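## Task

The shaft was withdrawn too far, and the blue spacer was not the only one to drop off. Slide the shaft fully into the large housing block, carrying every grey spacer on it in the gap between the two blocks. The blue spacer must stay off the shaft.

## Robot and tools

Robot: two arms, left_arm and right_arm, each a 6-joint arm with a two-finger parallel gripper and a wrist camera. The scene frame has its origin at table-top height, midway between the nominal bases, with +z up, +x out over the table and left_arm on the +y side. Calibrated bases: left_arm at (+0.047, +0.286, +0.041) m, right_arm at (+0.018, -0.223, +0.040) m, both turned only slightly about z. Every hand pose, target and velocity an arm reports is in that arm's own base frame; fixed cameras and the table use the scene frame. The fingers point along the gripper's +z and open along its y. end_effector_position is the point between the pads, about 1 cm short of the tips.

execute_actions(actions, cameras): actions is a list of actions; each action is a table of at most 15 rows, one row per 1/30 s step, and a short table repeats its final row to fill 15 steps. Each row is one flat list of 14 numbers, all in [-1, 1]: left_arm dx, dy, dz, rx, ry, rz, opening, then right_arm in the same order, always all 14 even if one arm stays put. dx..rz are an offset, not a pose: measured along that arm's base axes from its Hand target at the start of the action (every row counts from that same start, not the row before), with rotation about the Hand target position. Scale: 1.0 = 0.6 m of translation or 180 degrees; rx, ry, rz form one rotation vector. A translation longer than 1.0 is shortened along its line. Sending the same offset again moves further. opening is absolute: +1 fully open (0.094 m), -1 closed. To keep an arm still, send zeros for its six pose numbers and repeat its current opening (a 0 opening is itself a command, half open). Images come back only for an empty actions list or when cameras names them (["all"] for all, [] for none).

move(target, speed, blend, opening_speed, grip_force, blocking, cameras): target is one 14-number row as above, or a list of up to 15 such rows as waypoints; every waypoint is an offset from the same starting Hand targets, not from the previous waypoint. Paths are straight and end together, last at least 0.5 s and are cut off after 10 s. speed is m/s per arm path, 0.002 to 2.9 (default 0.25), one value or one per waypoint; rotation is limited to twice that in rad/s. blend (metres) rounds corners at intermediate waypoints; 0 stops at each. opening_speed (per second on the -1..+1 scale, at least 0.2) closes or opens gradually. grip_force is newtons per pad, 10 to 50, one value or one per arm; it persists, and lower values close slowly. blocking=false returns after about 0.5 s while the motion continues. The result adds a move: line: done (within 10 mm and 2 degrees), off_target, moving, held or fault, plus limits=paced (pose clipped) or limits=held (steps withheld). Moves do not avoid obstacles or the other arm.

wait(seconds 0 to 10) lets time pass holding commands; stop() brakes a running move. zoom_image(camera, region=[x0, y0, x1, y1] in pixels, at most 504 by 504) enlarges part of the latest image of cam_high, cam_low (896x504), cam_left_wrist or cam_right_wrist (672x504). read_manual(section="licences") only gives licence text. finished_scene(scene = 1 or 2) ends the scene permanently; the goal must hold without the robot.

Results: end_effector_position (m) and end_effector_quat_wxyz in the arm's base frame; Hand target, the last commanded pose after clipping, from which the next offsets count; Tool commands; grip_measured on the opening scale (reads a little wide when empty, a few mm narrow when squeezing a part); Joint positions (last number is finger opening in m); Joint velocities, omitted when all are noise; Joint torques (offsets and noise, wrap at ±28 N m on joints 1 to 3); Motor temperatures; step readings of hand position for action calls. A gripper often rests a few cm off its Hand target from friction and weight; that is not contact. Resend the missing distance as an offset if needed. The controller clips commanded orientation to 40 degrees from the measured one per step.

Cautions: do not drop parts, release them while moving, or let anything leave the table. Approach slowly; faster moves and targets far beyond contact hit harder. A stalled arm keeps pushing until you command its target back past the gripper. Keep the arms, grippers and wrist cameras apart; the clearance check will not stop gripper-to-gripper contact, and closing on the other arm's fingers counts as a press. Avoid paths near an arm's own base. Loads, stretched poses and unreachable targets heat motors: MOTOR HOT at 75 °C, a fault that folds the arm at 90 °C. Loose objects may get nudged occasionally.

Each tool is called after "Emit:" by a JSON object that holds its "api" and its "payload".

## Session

Emit:
{"api": "execute_actions", "payload": {"actions": []}}

Scene clock: 0.00 s.
left_arm: end_effector_position=(+0.3908, +0.0295, +0.1090) grip_measured=+1.000 end_effector_quat_wxyz=(+0.601, -0.055, +0.789, +0.118) | right_arm: end_effector_position=(+0.3920, -0.0509, +0.1110) grip_measured=+1.000 end_effector_quat_wxyz=(+0.600, +0.096, +0.792, -0.053)
Joint positions: left_arm=[-0.076 1.551 0.329 0.954 -0.328 0.036 0.094] | right_arm=[-0.072 1.513 0.341 0.893 0.131 0.07 0.094]
Joint velocities: within noise
Joint torques (N m): no reading
Motor temperatures (°C): left_arm=[23 26 27 31 24 26 25] | right_arm=[27 25 26 29 27 25 24]
Heat: left arm: 31 °C; right arm: 29 °C.
Hand target: left_arm +0.3924, +0.0297, +0.1134; +0.605, -0.057, +0.785, +0.118 | right_arm +0.3920, -0.0510, +0.1106; +0.598, +0.096, +0.794, -0.053
Tool commands: left_gripper/opening=+1.0 right_gripper/opening=+1.0
camera_calibration:
cam_left_wrist: T_world_to_cam=[[0.235668, -0.971706, -0.0157393, -0.0628404], [-0.798644, -0.184417, -0.572851, 0.393389], [0.55374, 0.147573, -0.819508, -0.0219136], [0, 0, 0, 1]] pos_world=[0.341122, 0.0147189, 0.206406]
cam_right_wrist: T_world_to_cam=[[-0.19077, -0.978957, 0.0724613, 0.0154363], [-0.835238, 0.123094, -0.535935, 0.406221], [0.515737, -0.162763, -0.841144, -0.0096159], [0, 0, 0, 1]] pos_world=[0.347195, -0.036457, 0.208501]

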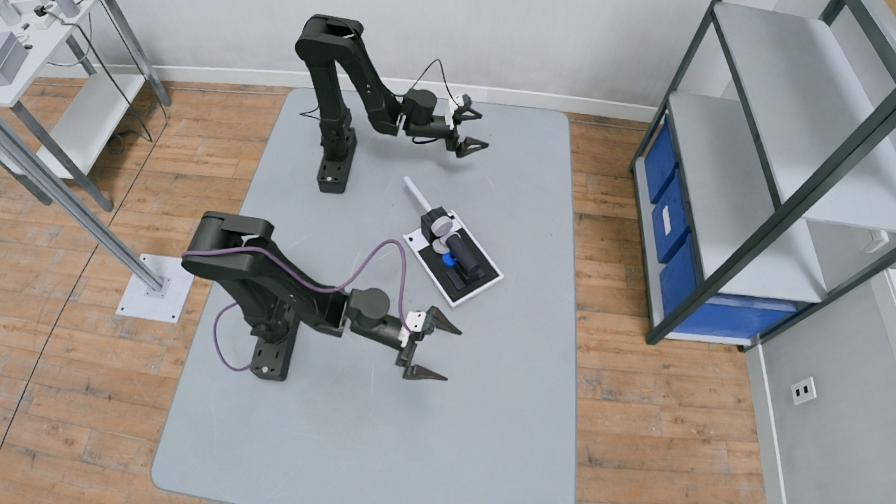

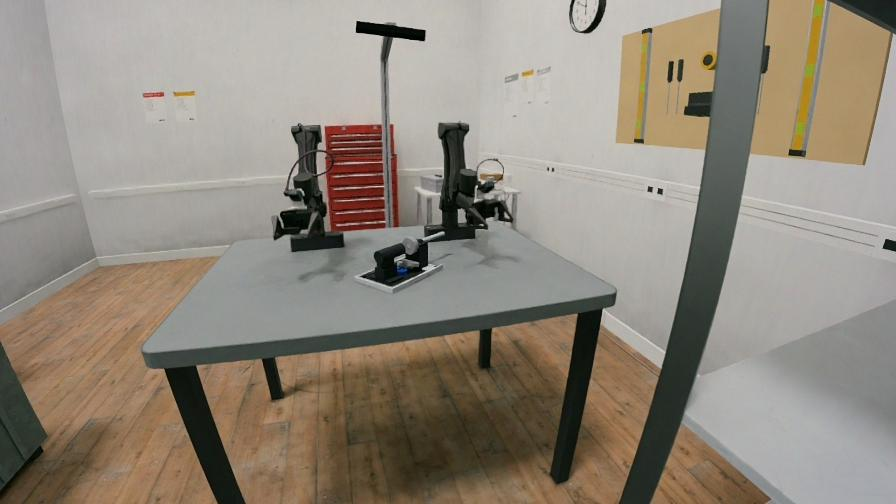

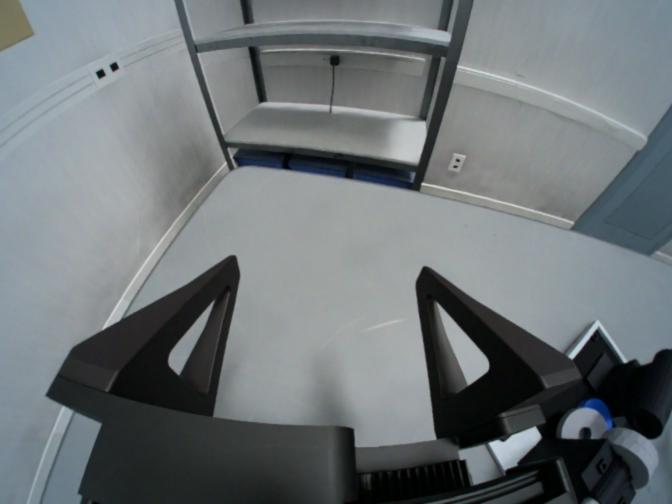

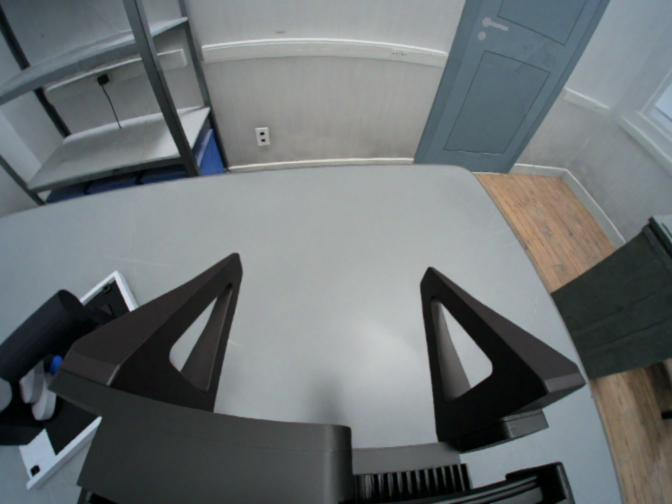

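Emit:
{"api": "zoom_image", "payload": {"camera": "cam_high", "region": [395, 165, 515, 315]}}

Emit:
{"api": "zoom_image", "payload": {"camera": "cam_high", "region": [415, 205, 475, 275]}}

Emit:
{"api": "zoom_image", "payload": {"camera": "cam_low", "region": [350, 220, 450, 300]}}

Emit:
{"api": "zoom_image", "payload": {"camera": "cam_left_wrist", "region": [480, 310, 672, 504]}}

Emit:
{"api": "zoom_image", "payload": {"camera": "cam_right_wrist", "region": [0, 250, 170, 500]}}

Scaled by 3.360 from the camera's 896x504 image, which has a finer 1280x720 frame.

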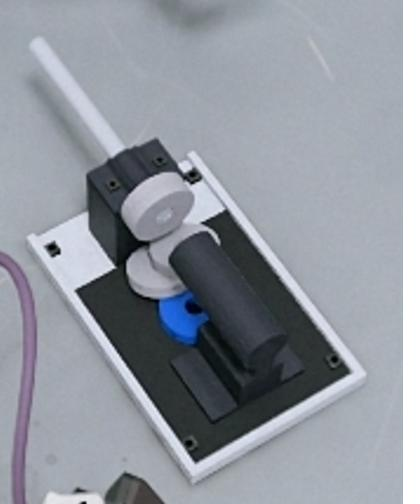

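Scaled by 7.200 from the camera's 896x504 image, which has a finer 1280x720 frame.

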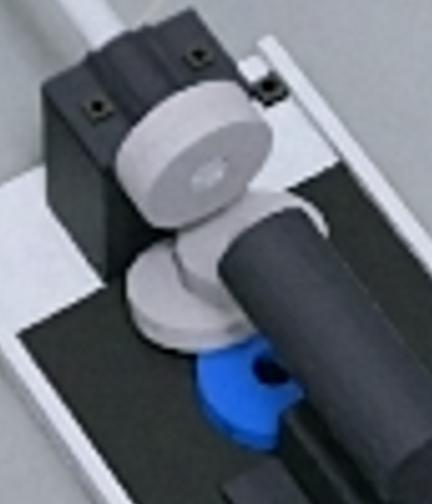

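Scaled by 5.040 from the camera's 896x504 image, which has a finer 1280x720 frame.

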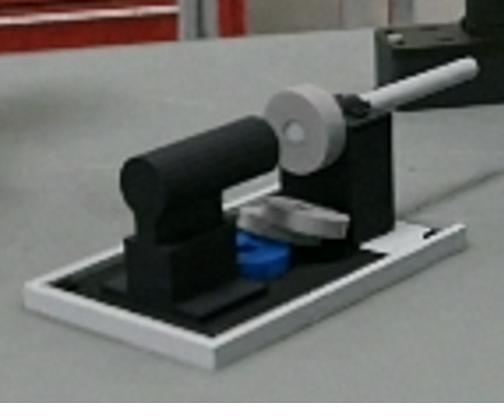

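Scaled by 2.598 from the camera's 672x504 image, which has a finer 960x720 frame.

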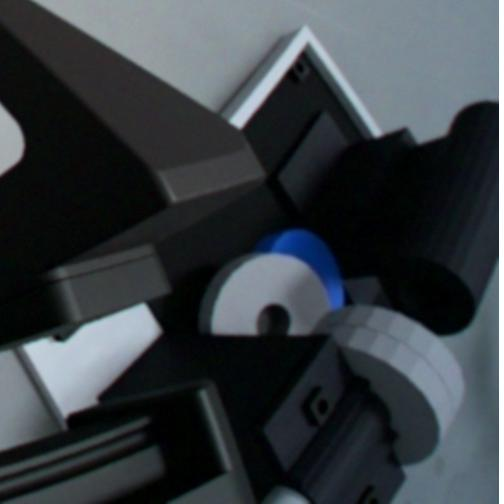

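Scaled by 2.016 from the camera's 672x504 image, which has a finer 960x720 frame.

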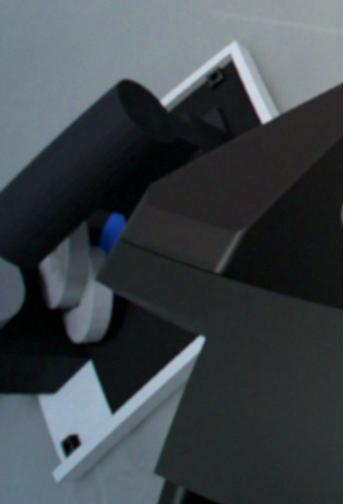

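Emit:
{"api": "move", "payload": {"target": [[-0.28,0.02,0.15,0.0224,0.118,-0.3717,-0.3, -0.253,0.402,0.168,-0.020,0.0474,0.265,0.3]], "speed": 0.35, "cameras": ["all"]}}

Emit:
{"api": "zoom_image", "payload": {"camera": "cam_right_wrist", "region": [200, 120, 460, 330]}}

Scene clock: 5.87 s.
left_arm: end_effector_position=(+0.2227, +0.0424, +0.1949) grip_measured=-0.298 end_effector_quat_wxyz=(+0.419, +0.416, +0.786, -0.185) | right_arm: end_effector_position=(+0.2396, +0.1905, +0.2046) grip_measured=+0.302 end_effector_quat_wxyz=(+0.511, -0.261, +0.803, +0.163)
Joint positions: left_arm=[0.87 1.391 1.106 -1.561 0.924 1.981 0.033] | right_arm=[0.72 0.755 0.562 -0.249 0.088 0.035 0.061]
Joint torques (N m): left_arm=[-0.57 -4.45 7.51 -0.34 0.71 0.05] | right_arm=[0.62 -0.43 9.13 1.38 0.17 0.08]
Heat: left arm: 32 °C; right arm: 30 °C.
Hand target: left_arm +0.2244, +0.0417, +0.2034; +0.425, +0.424, +0.774, -0.200 | right_arm +0.2402, +0.1902, +0.2115; +0.513, -0.255, +0.804, +0.162
Off the commanded pose: left_arm 0.009 m, 2 deg | right_arm 0.007 m, 1 deg.
joint sent to its limit (left arm) — joint 4 (wrist pitch), lower limit. The joint targets still meet the commanded pose.
move: done
camera_calibration:
cam_left_wrist: T_world_to_cam=[[-0.783656, -0.620017, 0.0382388, 0.19227], [-0.609194, 0.755018, -0.24255, 0.164369], [0.121514, -0.21337, -0.969385, 0.280515], [0, 0, 0, 1]] pos_world=[0.216719, 0.0549627, 0.304442]
cam_right_wrist: T_world_to_cam=[[0.615476, -0.781235, 0.104217, -0.0214313], [-0.69743, -0.601439, -0.389696, 0.374456], [0.367124, 0.167164, -0.915028, 0.174885], [0, 0, 0, 1]] pos_world=[0.210143, 0.179235, 0.308182]

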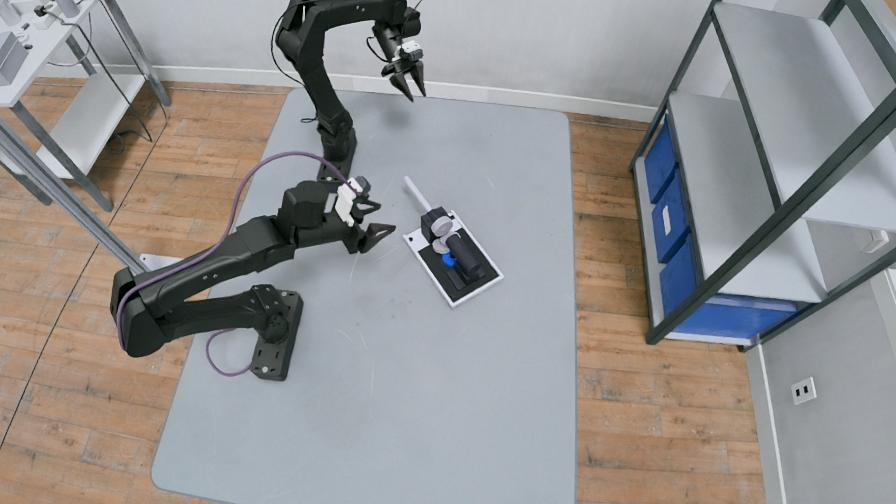

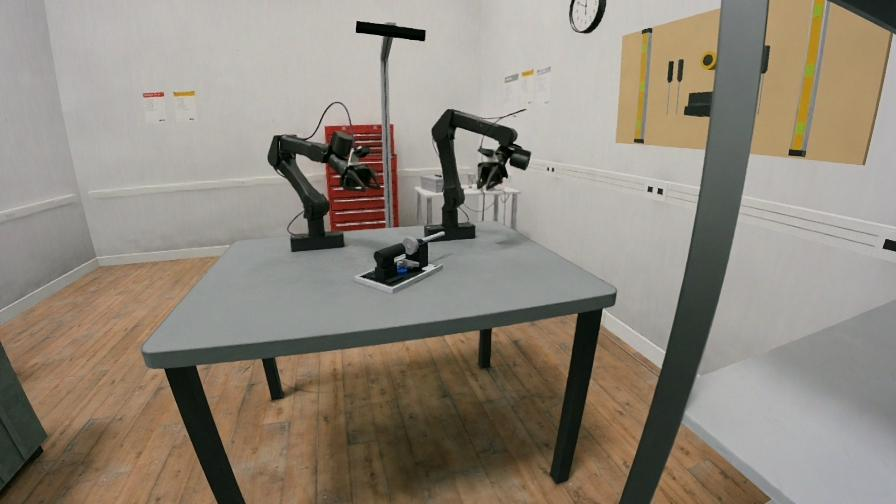

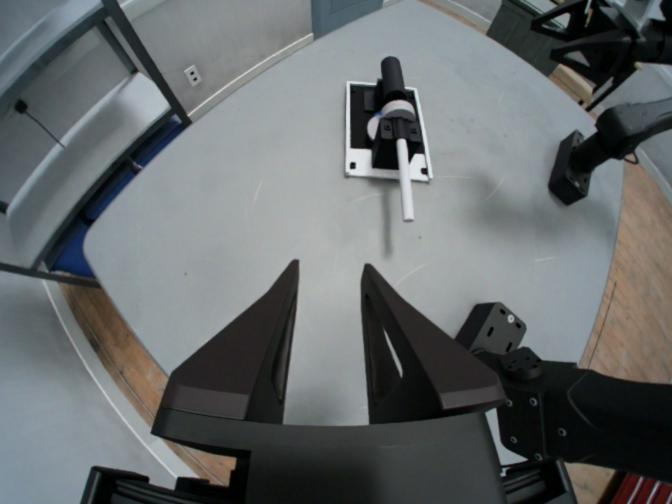

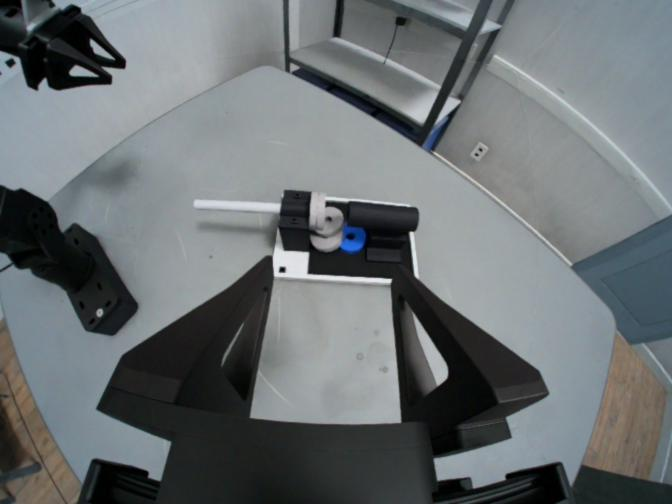

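Scaled by 1.938 from the camera's 672x504 image, which has a finer 960x720 frame.

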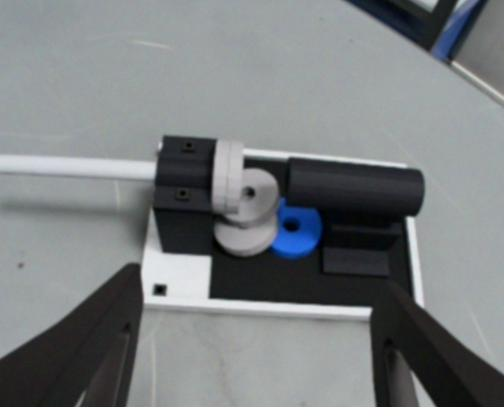

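Emit:
{"api": "move", "payload": {"target": [[0,0,0,0,0,0,-0.3, 0.087,0.033,-0.18,0,0,0,0.3]], "speed": 0.25, "cameras": ["cam_right_wrist"]}}

Emit:
{"api": "zoom_image", "payload": {"camera": "cam_right_wrist", "region": [180, 100, 480, 310]}}

Emit:
{"api": "zoom_image", "payload": {"camera": "cam_right_wrist", "region": [270, 140, 390, 260]}}

Scene clock: 8.73 s.
left_arm: end_effector_position=(+0.2227, +0.0423, +0.1950) grip_measured=-0.298 end_effector_quat_wxyz=(+0.419, +0.416, +0.786, -0.185) | right_arm: end_effector_position=(+0.2951, +0.2117, +0.1110) grip_measured=+0.302 end_effector_quat_wxyz=(+0.518, -0.248, +0.802, +0.163)
Joint positions: left_arm=[0.87 1.391 1.106 -1.561 0.924 1.981 0.033] | right_arm=[0.631 1.246 0.343 0.481 0.023 0.016 0.061]
Joint torques (N m): left_arm=[-0.61 -4.26 7.35 -0.33 0.7 0.05] | right_arm=[-0.51 -2.37 4.82 1.69 -0.13 -0.14]
Heat: left arm: 32 °C; right arm: 31 °C.
Hand target: left_arm +0.2244, +0.0417, +0.2035; +0.425, +0.424, +0.774, -0.200 | right_arm +0.2925, +0.2100, +0.1035; +0.513, -0.255, +0.804, +0.162
Off the commanded pose: left_arm 0.009 m, 2 deg | right_arm 0.008 m, 1 deg.
joint sent to its limit (left arm) — joint 4 (wrist pitch), lower limit. The joint targets still meet the commanded pose.
move: done
camera_calibration:
cam_right_wrist: T_world_to_cam=[[0.596712, -0.796903, 0.09424, -0.0193628], [-0.707398, -0.57783, -0.407064, 0.389301], [0.378845, 0.176235, -0.908525, 0.0592389], [0, 0, 0, 1]] pos_world=[0.264502, 0.19908, 0.214115]
Images, in order (width x height): cam_right_wrist 672x504.

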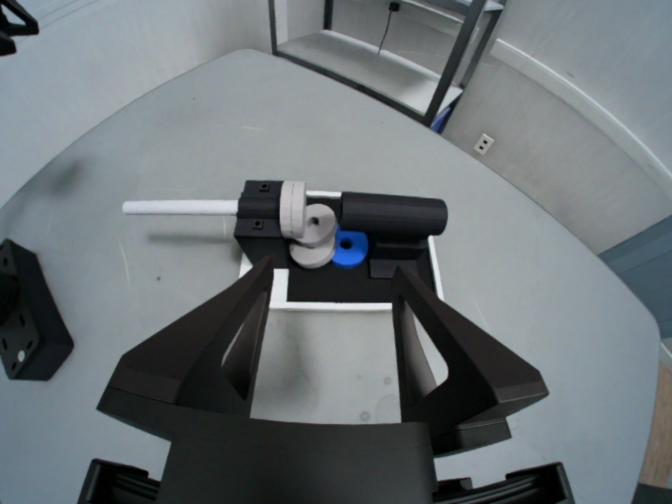

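Scaled by 1.680 from the camera's 672x504 image, which has a finer 960x720 frame.

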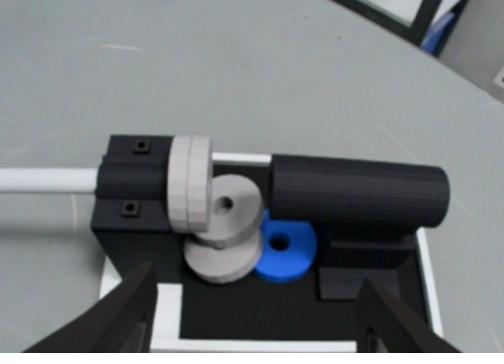

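Scaled by 4.200 from the camera's 672x504 image, which has a finer 960x720 frame.

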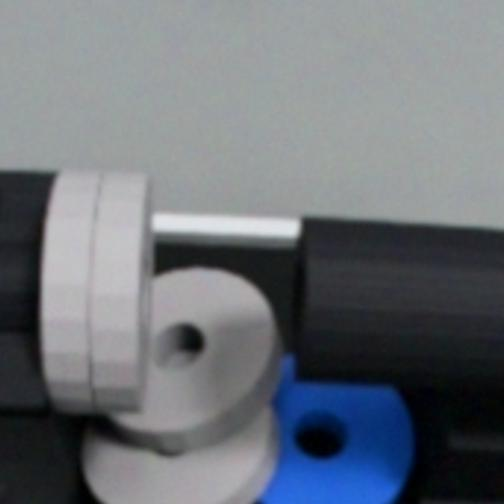

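Emit:
{"api": "zoom_image", "payload": {"camera": "cam_low", "region": [390, 245, 430, 280]}}

Emit:
{"api": "zoom_image", "payload": {"camera": "cam_right_wrist", "region": [285, 180, 375, 270]}}

This scene's latest camera images include none from cam_low. They are from: cam_right_wrist. cam_low's image comes with the result of a call that names it in "cameras".

Scaled by 5.600 from the camera's 672x504 image, which has a finer 960x720 frame.

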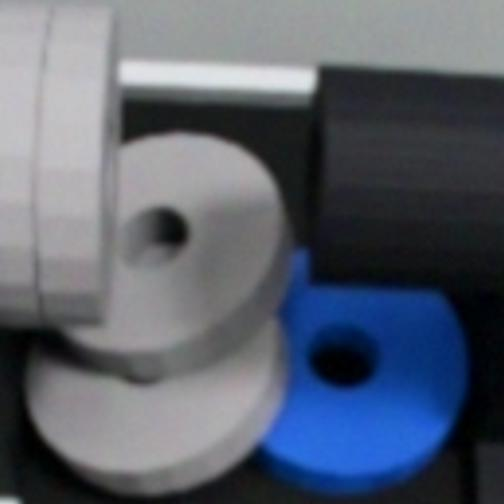

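Emit:
{"api": "wait", "payload": {"seconds": 0.1, "cameras": ["cam_high","cam_low"]}}

Emit:
{"api": "zoom_image", "payload": {"camera": "cam_low", "region": [385, 235, 435, 285]}}

Emit:
{"api": "zoom_image", "payload": {"camera": "cam_high", "region": [420, 205, 470, 255]}}

Scene clock: 16.57 s.
left_arm: end_effector_position=(+0.2227, +0.0423, +0.1950) grip_measured=-0.298 end_effector_quat_wxyz=(+0.419, +0.416, +0.786, -0.185) | right_arm: end_effector_position=(+0.2952, +0.2117, +0.1111) grip_measured=+0.302 end_effector_quat_wxyz=(+0.518, -0.248, +0.802, +0.163)
Joint positions: left_arm=[0.87 1.391 1.106 -1.561 0.924 1.981 0.033] | right_arm=[0.631 1.246 0.343 0.481 0.023 0.016 0.061]
Joint torques (N m): left_arm=[-0.59 -4.51 7.38 -0.32 0.68 0.08] | right_arm=[-0.54 -2.39 4.82 1.68 -0.12 -0.14]
Heat: left arm: 31 °C; right arm: 32 °C.
Hand target: left_arm +0.2244, +0.0417, +0.2035; +0.425, +0.424, +0.774, -0.200 | right_arm +0.2925, +0.2100, +0.1035; +0.513, -0.255, +0.804, +0.162
Tool commands: left_gripper/opening=-0.3 right_gripper/opening=+0.3
Off the commanded pose: left_arm 0.009 m, 2 deg | right_arm 0.008 m, 1 deg.
wait: 0.10 s; at rest from the start
Images, in order (width x height): cam_high 896x504, cam_low 896x504.

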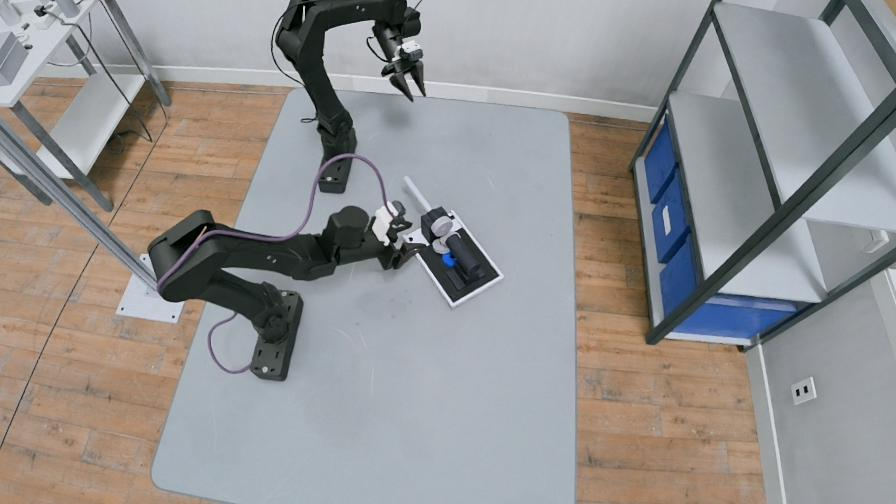

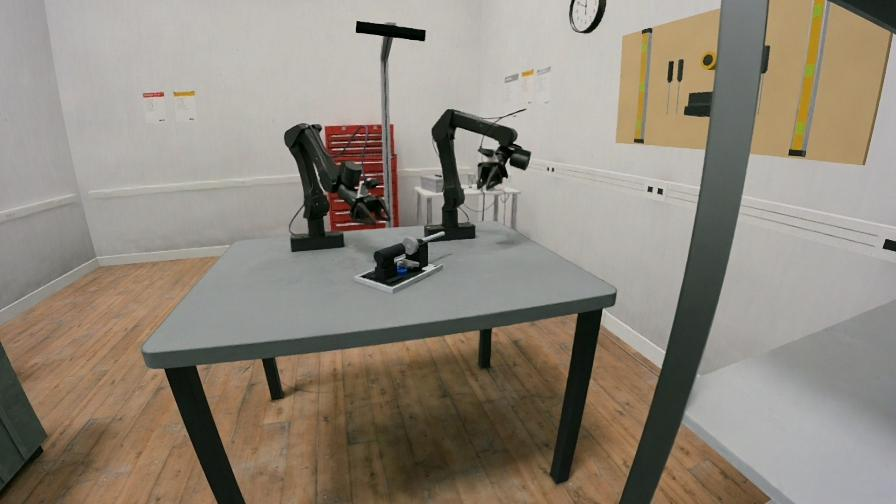

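Scaled by 10.080 from the camera's 896x504 image, which has a finer 1280x720 frame.

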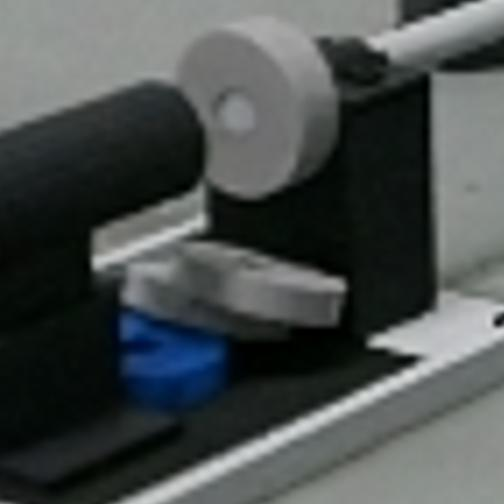

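Scaled by 10.080 from the camera's 896x504 image, which has a finer 1280x720 frame.

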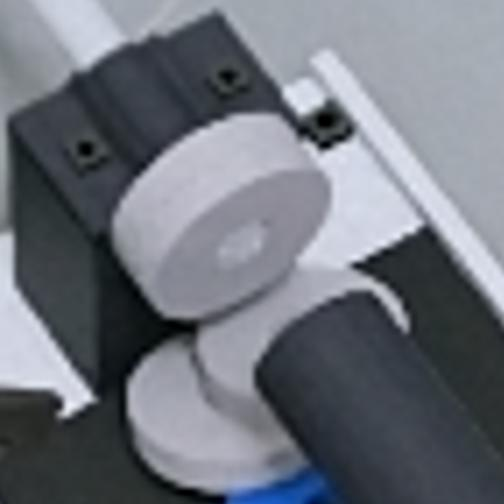

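Emit:
{"api": "move", "payload": {"target": [[0,0,0,0,0,0,-0.3, -0.08,-0.06,-0.1,0.081,-0.113,0,0.3]], "speed": 0.25, "cameras": ["cam_right_wrist"]}}

Emit:
{"api": "zoom_image", "payload": {"camera": "cam_right_wrist", "region": [270, 150, 390, 270]}}

Scene clock: 20.23 s.
left_arm: end_effector_position=(+0.2227, +0.0423, +0.1950) grip_measured=-0.298 end_effector_quat_wxyz=(+0.419, +0.416, +0.786, -0.185) | right_arm: end_effector_position=(+0.2517, +0.1800, +0.0439) grip_measured=+0.302 end_effector_quat_wxyz=(+0.532, -0.245, +0.793, +0.168)
Joint positions: left_arm=[0.87 1.391 1.106 -1.561 0.924 1.981 0.033] | right_arm=[0.631 1.549 -0.009 1.172 0.023 0.016 0.061]
Joint torques (N m): left_arm=[-0.65 -4.51 7.32 -0.31 0.7 0.06] | right_arm=[0.24 -3.95 2.81 1.44 0.07 -0.08]
Heat: left arm: 31 °C; right arm: 32 °C.
Hand target: left_arm +0.2244, +0.0417, +0.2035; +0.425, +0.424, +0.774, -0.200 | right_arm +0.2445, +0.1740, +0.0435; +0.674, -0.213, +0.674, +0.215
Off the commanded pose: left_arm 0.009 m, 2 deg | right_arm 0.009 m, 22 deg.
joint sent to its limit (left arm) — joint 4 (wrist pitch), lower limit. The joint targets still meet the commanded pose.
joint sent to its limit (right arm) — joint 3 (elbow), lower limit, where the elbow is as bent as it goes. The joint targets are off in position and orientation.
move: off_target (right_arm)
camera_calibration:
cam_right_wrist: T_world_to_cam=[[0.593967, -0.798914, 0.0945482, -0.0113651], [-0.695163, -0.568845, -0.439504, 0.309762], [0.404909, 0.195324, -0.893251, 0.00958344], [0, 0, 0, 1]] pos_world=[0.218205, 0.165255, 0.145776]
Images, in order (width x height): cam_right_wrist 672x504.

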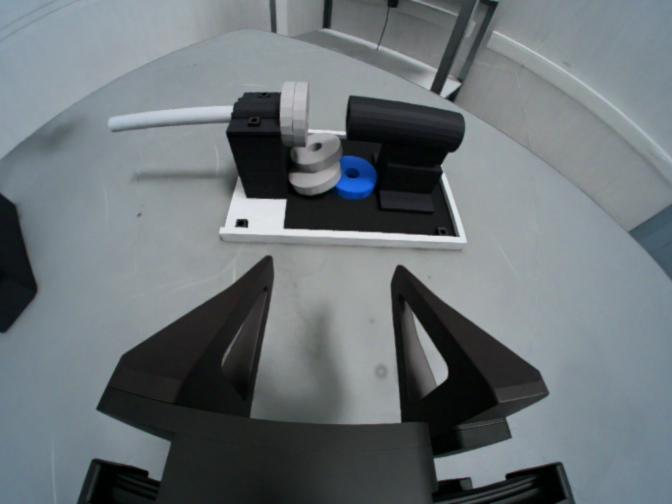

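Scaled by 4.200 from the camera's 672x504 image, which has a finer 960x720 frame.

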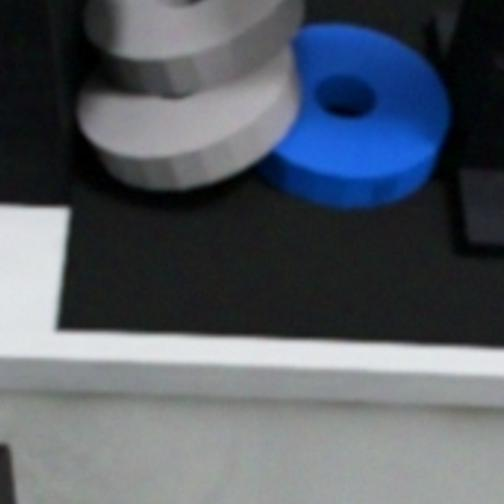

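Emit:
{"api": "zoom_image", "payload": {"camera": "cam_right_wrist", "region": [280, 80, 390, 210]}}

Scaled by 3.877 from the camera's 672x504 image, which has a finer 960x720 frame.

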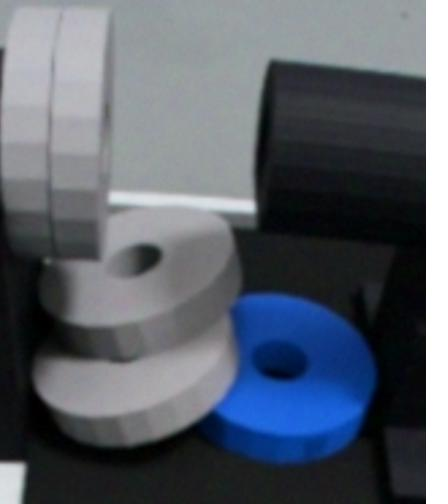

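Emit:
{"api": "move", "payload": {"target": [[0,0,0,0,0,0,-0.3, -0.007,0.027,0.28,-0.081,0.113,0,0.3]], "speed": 0.35}}

Emit:
{"api": "move", "payload": {"target": [[0,0,0,0,0,0,-0.3, 0.1,0.08,0,-0.2603,0.0458,0.4733,0.5]], "speed": 0.4, "cameras": ["cam_right_wrist","cam_high"]}}

Scene clock: 28.20 s.
left_arm: end_effector_position=(+0.2227, +0.0423, +0.1950) grip_measured=-0.298 end_effector_quat_wxyz=(+0.419, +0.416, +0.786, -0.185) | right_arm: end_effector_position=(+0.2392, +0.1910, +0.2034) grip_measured=+0.302 end_effector_quat_wxyz=(+0.509, -0.263, +0.803, +0.163)
Joint positions: left_arm=[0.87 1.391 1.106 -1.561 0.924 1.981 0.033] | right_arm=[0.723 0.757 0.56 -0.248 0.088 0.035 0.061]
Joint torques (N m): left_arm=[-0.46 -4.34 7.21 -0.3 0.67 0.04] | right_arm=[0.39 -0.55 9.26 1.41 0.16 0.07]
Heat: left arm: 31 °C; right arm: 33 °C.
Hand target: left_arm +0.2244, +0.0417, +0.2035; +0.425, +0.424, +0.774, -0.200 | right_arm +0.2403, +0.1902, +0.2114; +0.512, -0.255, +0.804, +0.162
Off the commanded pose: left_arm 0.009 m, 2 deg | right_arm 0.008 m, 1 deg.
joint sent to its limit (left arm) — joint 4 (wrist pitch), lower limit. The joint targets still meet the commanded pose.
move: done

Scene clock: 31.17 s.
left_arm: end_effector_position=(+0.2227, +0.0423, +0.1950) grip_measured=-0.298 end_effector_quat_wxyz=(+0.419, +0.416, +0.786, -0.185) | right_arm: end_effector_position=(+0.3006, +0.2372, +0.2132) grip_measured=+0.498 end_effector_quat_wxyz=(-0.151, +0.860, -0.469, -0.135)
Joint positions: left_arm=[0.87 1.391 1.106 -1.561 0.924 1.981 0.033] | right_arm=[0.483 1.93 2.023 -1.556 -0.394 -1.638 0.07]
Joint torques (N m): left_arm=[-0.36 -4.37 7.3 -0.33 0.69 0.1] | right_arm=[0.43 -6.58 7.34 0.05 -0.2 -0.13]
Heat: left arm: 31 °C; right arm: 32 °C.
Hand target: left_arm +0.2244, +0.0417, +0.2035; +0.425, +0.424, +0.774, -0.200 | right_arm +0.3003, +0.2382, +0.2115; -0.088, +0.871, -0.453, -0.169
Off the commanded pose: left_arm 0.009 m, 2 deg | right_arm 0.002 m, 9 deg.
joint sent to its limit (left arm) — joint 4 (wrist pitch), lower limit. The joint targets still meet the commanded pose.
joint sent to its limit (right arm) — joint 4 (wrist pitch), lower limit. The joint targets are off in orientation, not in position.
move: off_target (right_arm)
camera_calibration:
cam_right_wrist: T_world_to_cam=[[0.786877, 0.591266, 0.176714, -0.415872], [0.514304, -0.786585, 0.341723, -0.0278102], [0.341051, -0.17801, -0.923037, 0.243936], [0, 0, 0, 1]] pos_world=[0.258349, 0.267439, 0.308156]
Images, in order (width x height): cam_high 896x504, cam_right_wrist 672x504.

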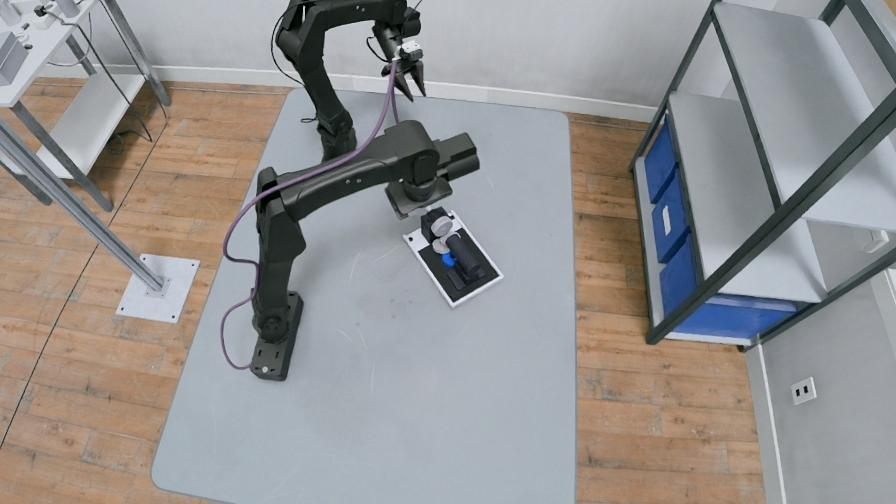

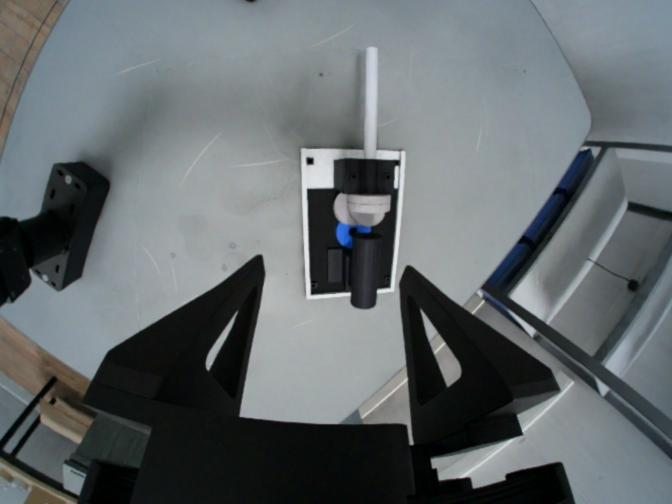

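Emit:
{"api": "move", "payload": {"target": [[0,0,0,0,0,0,-0.3, 0.086,0.0445,-0.17,0,0,0,1]], "speed": 0.3, "cameras": ["cam_right_wrist"]}}

Emit:
{"api": "zoom_image", "payload": {"camera": "cam_right_wrist", "region": [240, 130, 440, 330]}}

Scene clock: 32.53 s.
left_arm: end_effector_position=(+0.2227, +0.0423, +0.1950) grip_measured=-0.298 end_effector_quat_wxyz=(+0.419, +0.416, +0.786, -0.185) | right_arm: end_effector_position=(+0.3523, +0.2615, +0.1084) grip_measured=+0.998 end_effector_quat_wxyz=(-0.087, +0.866, -0.462, -0.169)
Joint positions: left_arm=[0.87 1.391 1.106 -1.561 0.924 1.981 0.033] | right_arm=[0.483 2.294 2.17 -1.496 -0.379 -1.687 0.094]
Joint torques (N m): left_arm=[-0.43 -4.36 7.36 -0.32 0.67 0.07] | right_arm=[0.73 -9.89 7.28 -0.13 -0.24 -0.17]
Heat: left arm: 31 °C; right arm: 32 °C.
Hand target: left_arm +0.2244, +0.0417, +0.2035; +0.425, +0.424, +0.774, -0.200 | right_arm +0.3518, +0.2650, +0.1095; -0.088, +0.871, -0.453, -0.169
Off the commanded pose: left_arm 0.009 m, 2 deg | right_arm 0.004 m, 1 deg.
joint sent to its limit (left arm) — joint 4 (wrist pitch), lower limit. The joint targets still meet the commanded pose.
move: done
camera_calibration:
cam_right_wrist: T_world_to_cam=[[0.771723, 0.634787, 0.0386006, -0.443495], [0.587587, -0.734928, 0.338558, -0.0384453], [0.243281, -0.238592, -0.940153, 0.186088], [0, 0, 0, 1]] pos_world=[0.319574, 0.297669, 0.205086]
Images, in order (width x height): cam_right_wrist 672x504.

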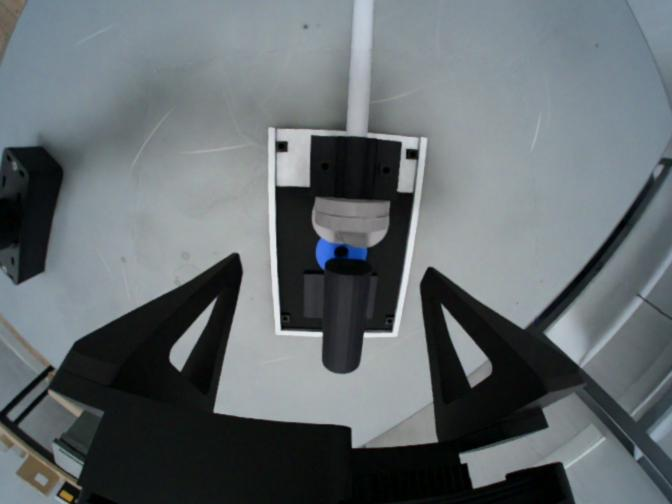

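Scaled by 2.520 from the camera's 672x504 image, which has a finer 960x720 frame.

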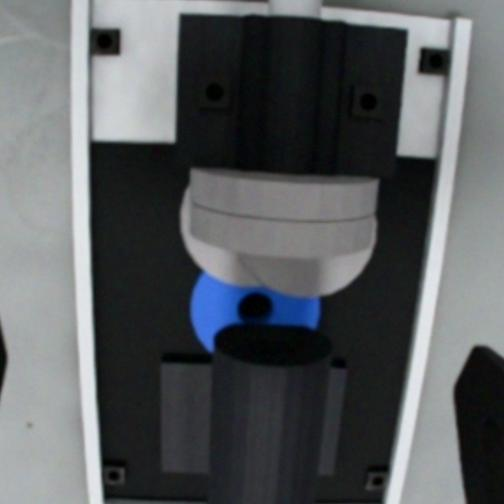

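Emit:
{"api": "move", "payload": {"target": [[0,0,0,0,0,0,-0.3, 0.021,0.012,-0.02,0,0,0,1],[0,0,0,0,0,0,-0.3, 0.021,0.012,-0.13,0,0,0,1],[0,0,0,0,0,0,-0.3, 0.021,0.012,-0.19,0,0,0,1]], "speed": [0.2,0.12,0.06], "cameras": ["cam_right_wrist","cam_low"]}}

Emit:
{"api": "zoom_image", "payload": {"camera": "cam_low", "region": [385, 235, 435, 285]}}

Scene clock: 38.80 s.
left_arm: end_effector_position=(+0.2227, +0.0423, +0.1950) grip_measured=-0.298 end_effector_quat_wxyz=(+0.419, +0.416, +0.786, -0.185) | right_arm: end_effector_position=(+0.3710, +0.2712, +0.0103) grip_measured=+0.998 end_effector_quat_wxyz=(-0.100, +0.868, -0.459, -0.159)
Joint positions: left_arm=[0.87 1.391 1.106 -1.561 0.924 1.981 0.033] | right_arm=[0.483 2.383 1.935 -1.138 -0.379 -1.688 0.094]
Joint torques (N m): left_arm=[-0.7 -4.34 7.35 -0.29 0.69 0.03] | right_arm=[0.81 -9.17 4.7 0.08 -0.25 -0.14]
Heat: left arm: 31 °C; right arm: 31 °C.
Hand target: left_arm +0.2244, +0.0417, +0.2035; +0.425, +0.424, +0.774, -0.200 | right_arm +0.3645, +0.2721, -0.0044; -0.088, +0.871, -0.453, -0.169
Off the commanded pose: left_arm 0.009 m, 2 deg | right_arm 0.016 m, 2 deg.
joint sent to its limit (left arm) — joint 4 (wrist pitch), lower limit. The joint targets still meet the commanded pose.
move: off_target (right_arm)
camera_calibration:
cam_right_wrist: T_world_to_cam=[[0.7694, 0.634772, 0.0713273, -0.459771], [0.578171, -0.739528, 0.344698, -0.00444637], [0.271553, -0.223972, -0.936, 0.0770856], [0, 0, 0, 1]] pos_world=[0.335386, 0.305827, 0.106479]
Images, in order (width x height): cam_low 896x504, cam_right_wrist 672x504.

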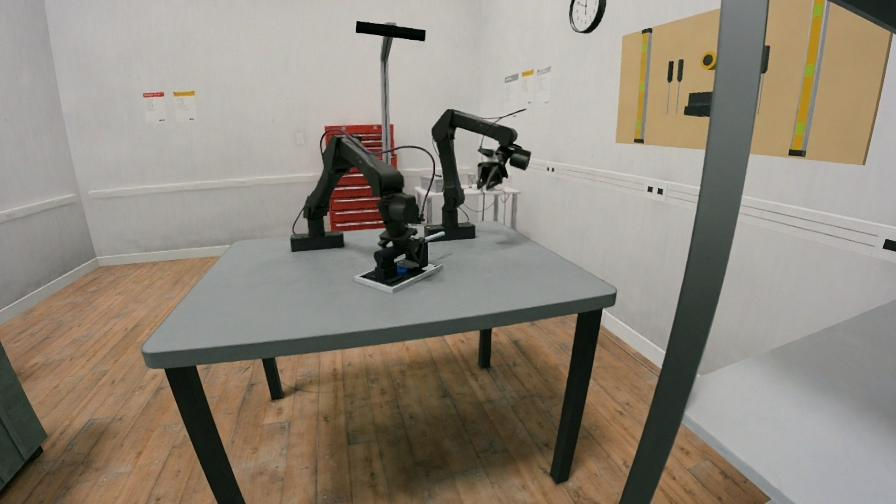

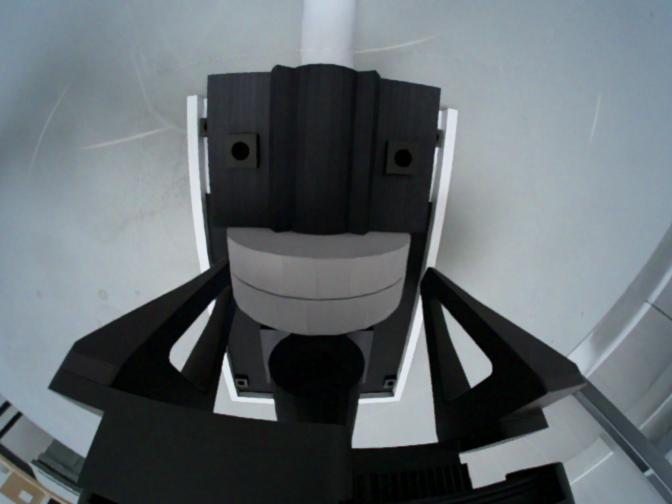

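Scaled by 10.080 from the camera's 896x504 image, which has a finer 1280x720 frame.

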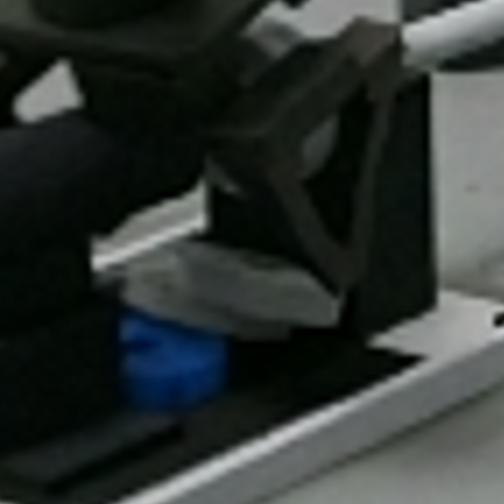

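Emit:
{"api": "move", "payload": {"target": [[0,0,0,0,0,0,-0.3, -0.009,-0.0065,-0.022,0,0,0,1]], "speed": 0.06, "cameras": ["cam_right_wrist","cam_low"]}}

Emit:
{"api": "zoom_image", "payload": {"camera": "cam_low", "region": [385, 235, 435, 285]}}

Scene clock: 40.17 s.
left_arm: end_effector_position=(+0.2227, +0.0423, +0.1950) grip_measured=-0.298 end_effector_quat_wxyz=(+0.419, +0.416, +0.786, -0.185) | right_arm: end_effector_position=(+0.3729, +0.2722, +0.0064) grip_measured=+0.998 end_effector_quat_wxyz=(-0.113, +0.870, -0.455, -0.151)
Joint positions: left_arm=[0.87 1.391 1.106 -1.561 0.924 1.981 0.033] | right_arm=[0.483 2.365 1.887 -1.078 -0.379 -1.691 0.094]
Joint torques (N m): left_arm=[-0.49 -4.42 7.31 -0.33 0.71 0.06] | right_arm=[0.59 -8.77 2.51 0.16 -0.24 -0.13]
Heat: left arm: 31 °C; right arm: 31 °C.
Hand target: left_arm +0.2244, +0.0417, +0.2035; +0.425, +0.424, +0.774, -0.200 | right_arm +0.3591, +0.2682, -0.0176; -0.088, +0.871, -0.453, -0.169
Off the commanded pose: left_arm 0.009 m, 2 deg | right_arm 0.028 m, 4 deg.
joint sent to its limit (left arm) — joint 4 (wrist pitch), lower limit. The joint targets still meet the commanded pose.
move: off_target (right_arm)
camera_calibration:
cam_right_wrist: T_world_to_cam=[[0.765017, 0.635954, 0.101544, -0.460543], [0.570975, -0.742708, 0.349817, 0.0000577698], [0.297885, -0.209637, -0.931298, 0.0594123], [0, 0, 0, 1]] pos_world=[0.334592, 0.305382, 0.102076]
Images, in order (width x height): cam_low 896x504, cam_right_wrist 672x504.

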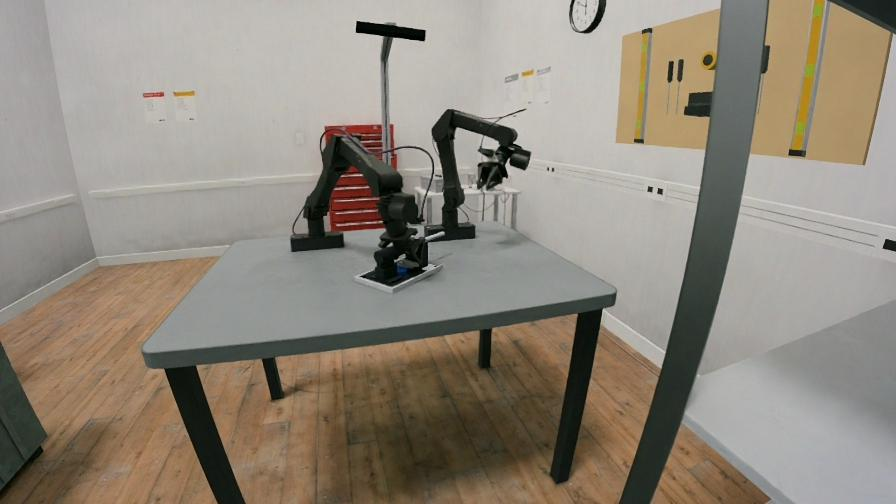

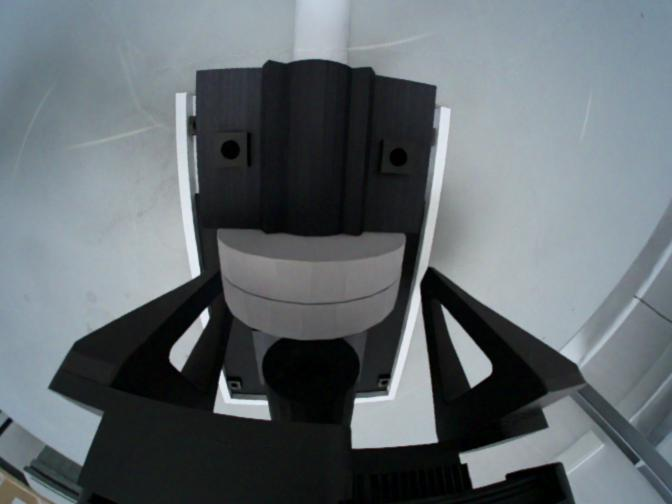

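Scaled by 10.080 from the camera's 896x504 image, which has a finer 1280x720 frame.

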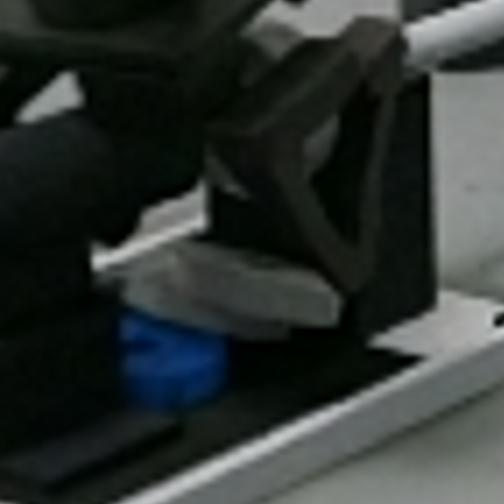

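Emit:
{"api": "move", "payload": {"target": [[0,0,0,0,0,0,-0.3, -0.012,-0.004,0.045,0,0,0,1],[0,0,0,0,0,0,-0.3, -0.004,0.001,0.022,0,0,0,1]], "speed": 0.06}}

Emit:
{"api": "move", "payload": {"target": [[0,0,0,0,0,0,-0.3, 0,0,0,0,0,0,0.0]], "grip_force": [50, 15], "opening_speed": 0.6, "cameras": ["cam_right_wrist","cam_low"]}}

Emit:
{"api": "zoom_image", "payload": {"camera": "cam_low", "region": [385, 235, 435, 285]}}

Scene clock: 45.20 s.
left_arm: end_effector_position=(+0.2227, +0.0423, +0.1950) grip_measured=-0.298 end_effector_quat_wxyz=(+0.419, +0.416, +0.786, -0.185) | right_arm: end_effector_position=(+0.3710, +0.2726, +0.0084) grip_measured=+0.999 end_effector_quat_wxyz=(-0.114, +0.871, -0.453, -0.150)
Joint positions: left_arm=[0.87 1.391 1.106 -1.561 0.924 1.981 0.033] | right_arm=[0.486 2.355 1.877 -1.076 -0.379 -1.693 0.094]
Joint torques (N m): left_arm=[-0.5 -4.31 7.43 -0.35 0.66 0.05] | right_arm=[0.69 -9.61 4.4 -0.16 -0.25 -0.08]
Heat: left arm: 31 °C; right arm: 31 °C.
Hand target: left_arm +0.2244, +0.0417, +0.2035; +0.425, +0.424, +0.774, -0.200 | right_arm +0.3567, +0.2688, -0.0045; -0.088, +0.871, -0.453, -0.169
Off the commanded pose: left_arm 0.009 m, 2 deg | right_arm 0.020 m, 4 deg.
joint sent to its limit (left arm) — joint 4 (wrist pitch), lower limit. The joint targets still meet the commanded pose.
move: off_target (right_arm)

Scene clock: 51.07 s.
left_arm: end_effector_position=(+0.2227, +0.0423, +0.1950) grip_measured=-0.298 end_effector_quat_wxyz=(+0.419, +0.416, +0.786, -0.185) | right_arm: end_effector_position=(+0.3715, +0.2728, +0.0092) grip_measured=+0.002 end_effector_quat_wxyz=(-0.115, +0.873, -0.449, -0.149)
Joint positions: left_arm=[0.87 1.391 1.106 -1.561 0.924 1.981 0.033] | right_arm=[0.486 2.354 1.88 -1.077 -0.378 -1.702 0.047]
Joint torques (N m): left_arm=[-0.43 -4.57 7.32 -0.31 0.74 0.1] | right_arm=[0.7 -9.55 4.19 -0.16 -0.24 0]
Heat: left arm: 31 °C; right arm: 30 °C.
Hand target: left_arm +0.2244, +0.0417, +0.2035; +0.425, +0.424, +0.774, -0.200 | right_arm +0.3567, +0.2688, -0.0045; -0.088, +0.871, -0.453, -0.169
Off the commanded pose: left_arm 0.009 m, 2 deg | right_arm 0.020 m, 4 deg.
joint sent to its limit (left arm) — joint 4 (wrist pitch), lower limit. The joint targets still meet the commanded pose.
grip_force (N): 50, 15
move: off_target (right_arm)
camera_calibration:
cam_right_wrist: T_world_to_cam=[[0.755911, 0.645444, 0.109547, -0.459383], [0.577878, -0.736468, 0.351671, -0.00398985], [0.307662, -0.202527, -0.929692, 0.0569533], [0, 0, 0, 1]] pos_world=[0.332036, 0.305102, 0.104676]
Images, in order (width x height): cam_low 896x504, cam_right_wrist 672x504.

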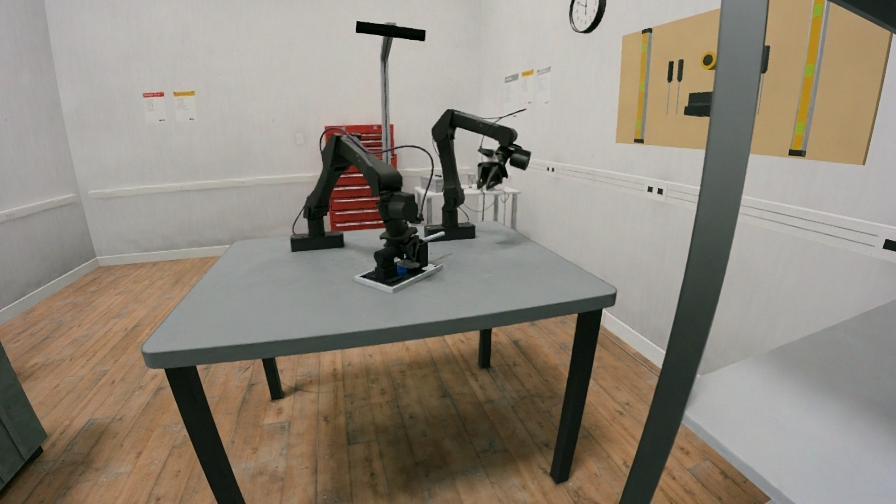

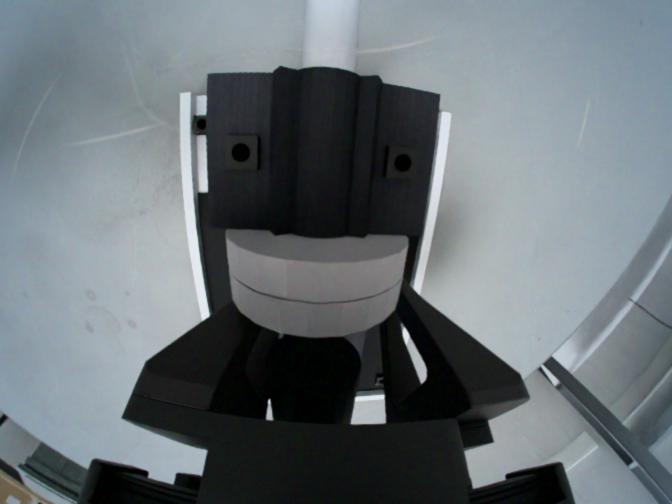

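Scaled by 10.080 from the camera's 896x504 image, which has a finer 1280x720 frame.

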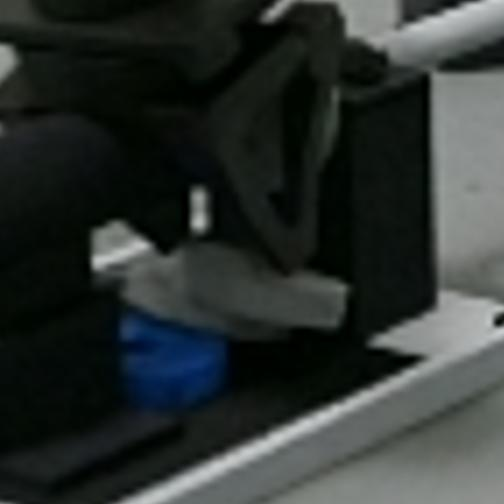

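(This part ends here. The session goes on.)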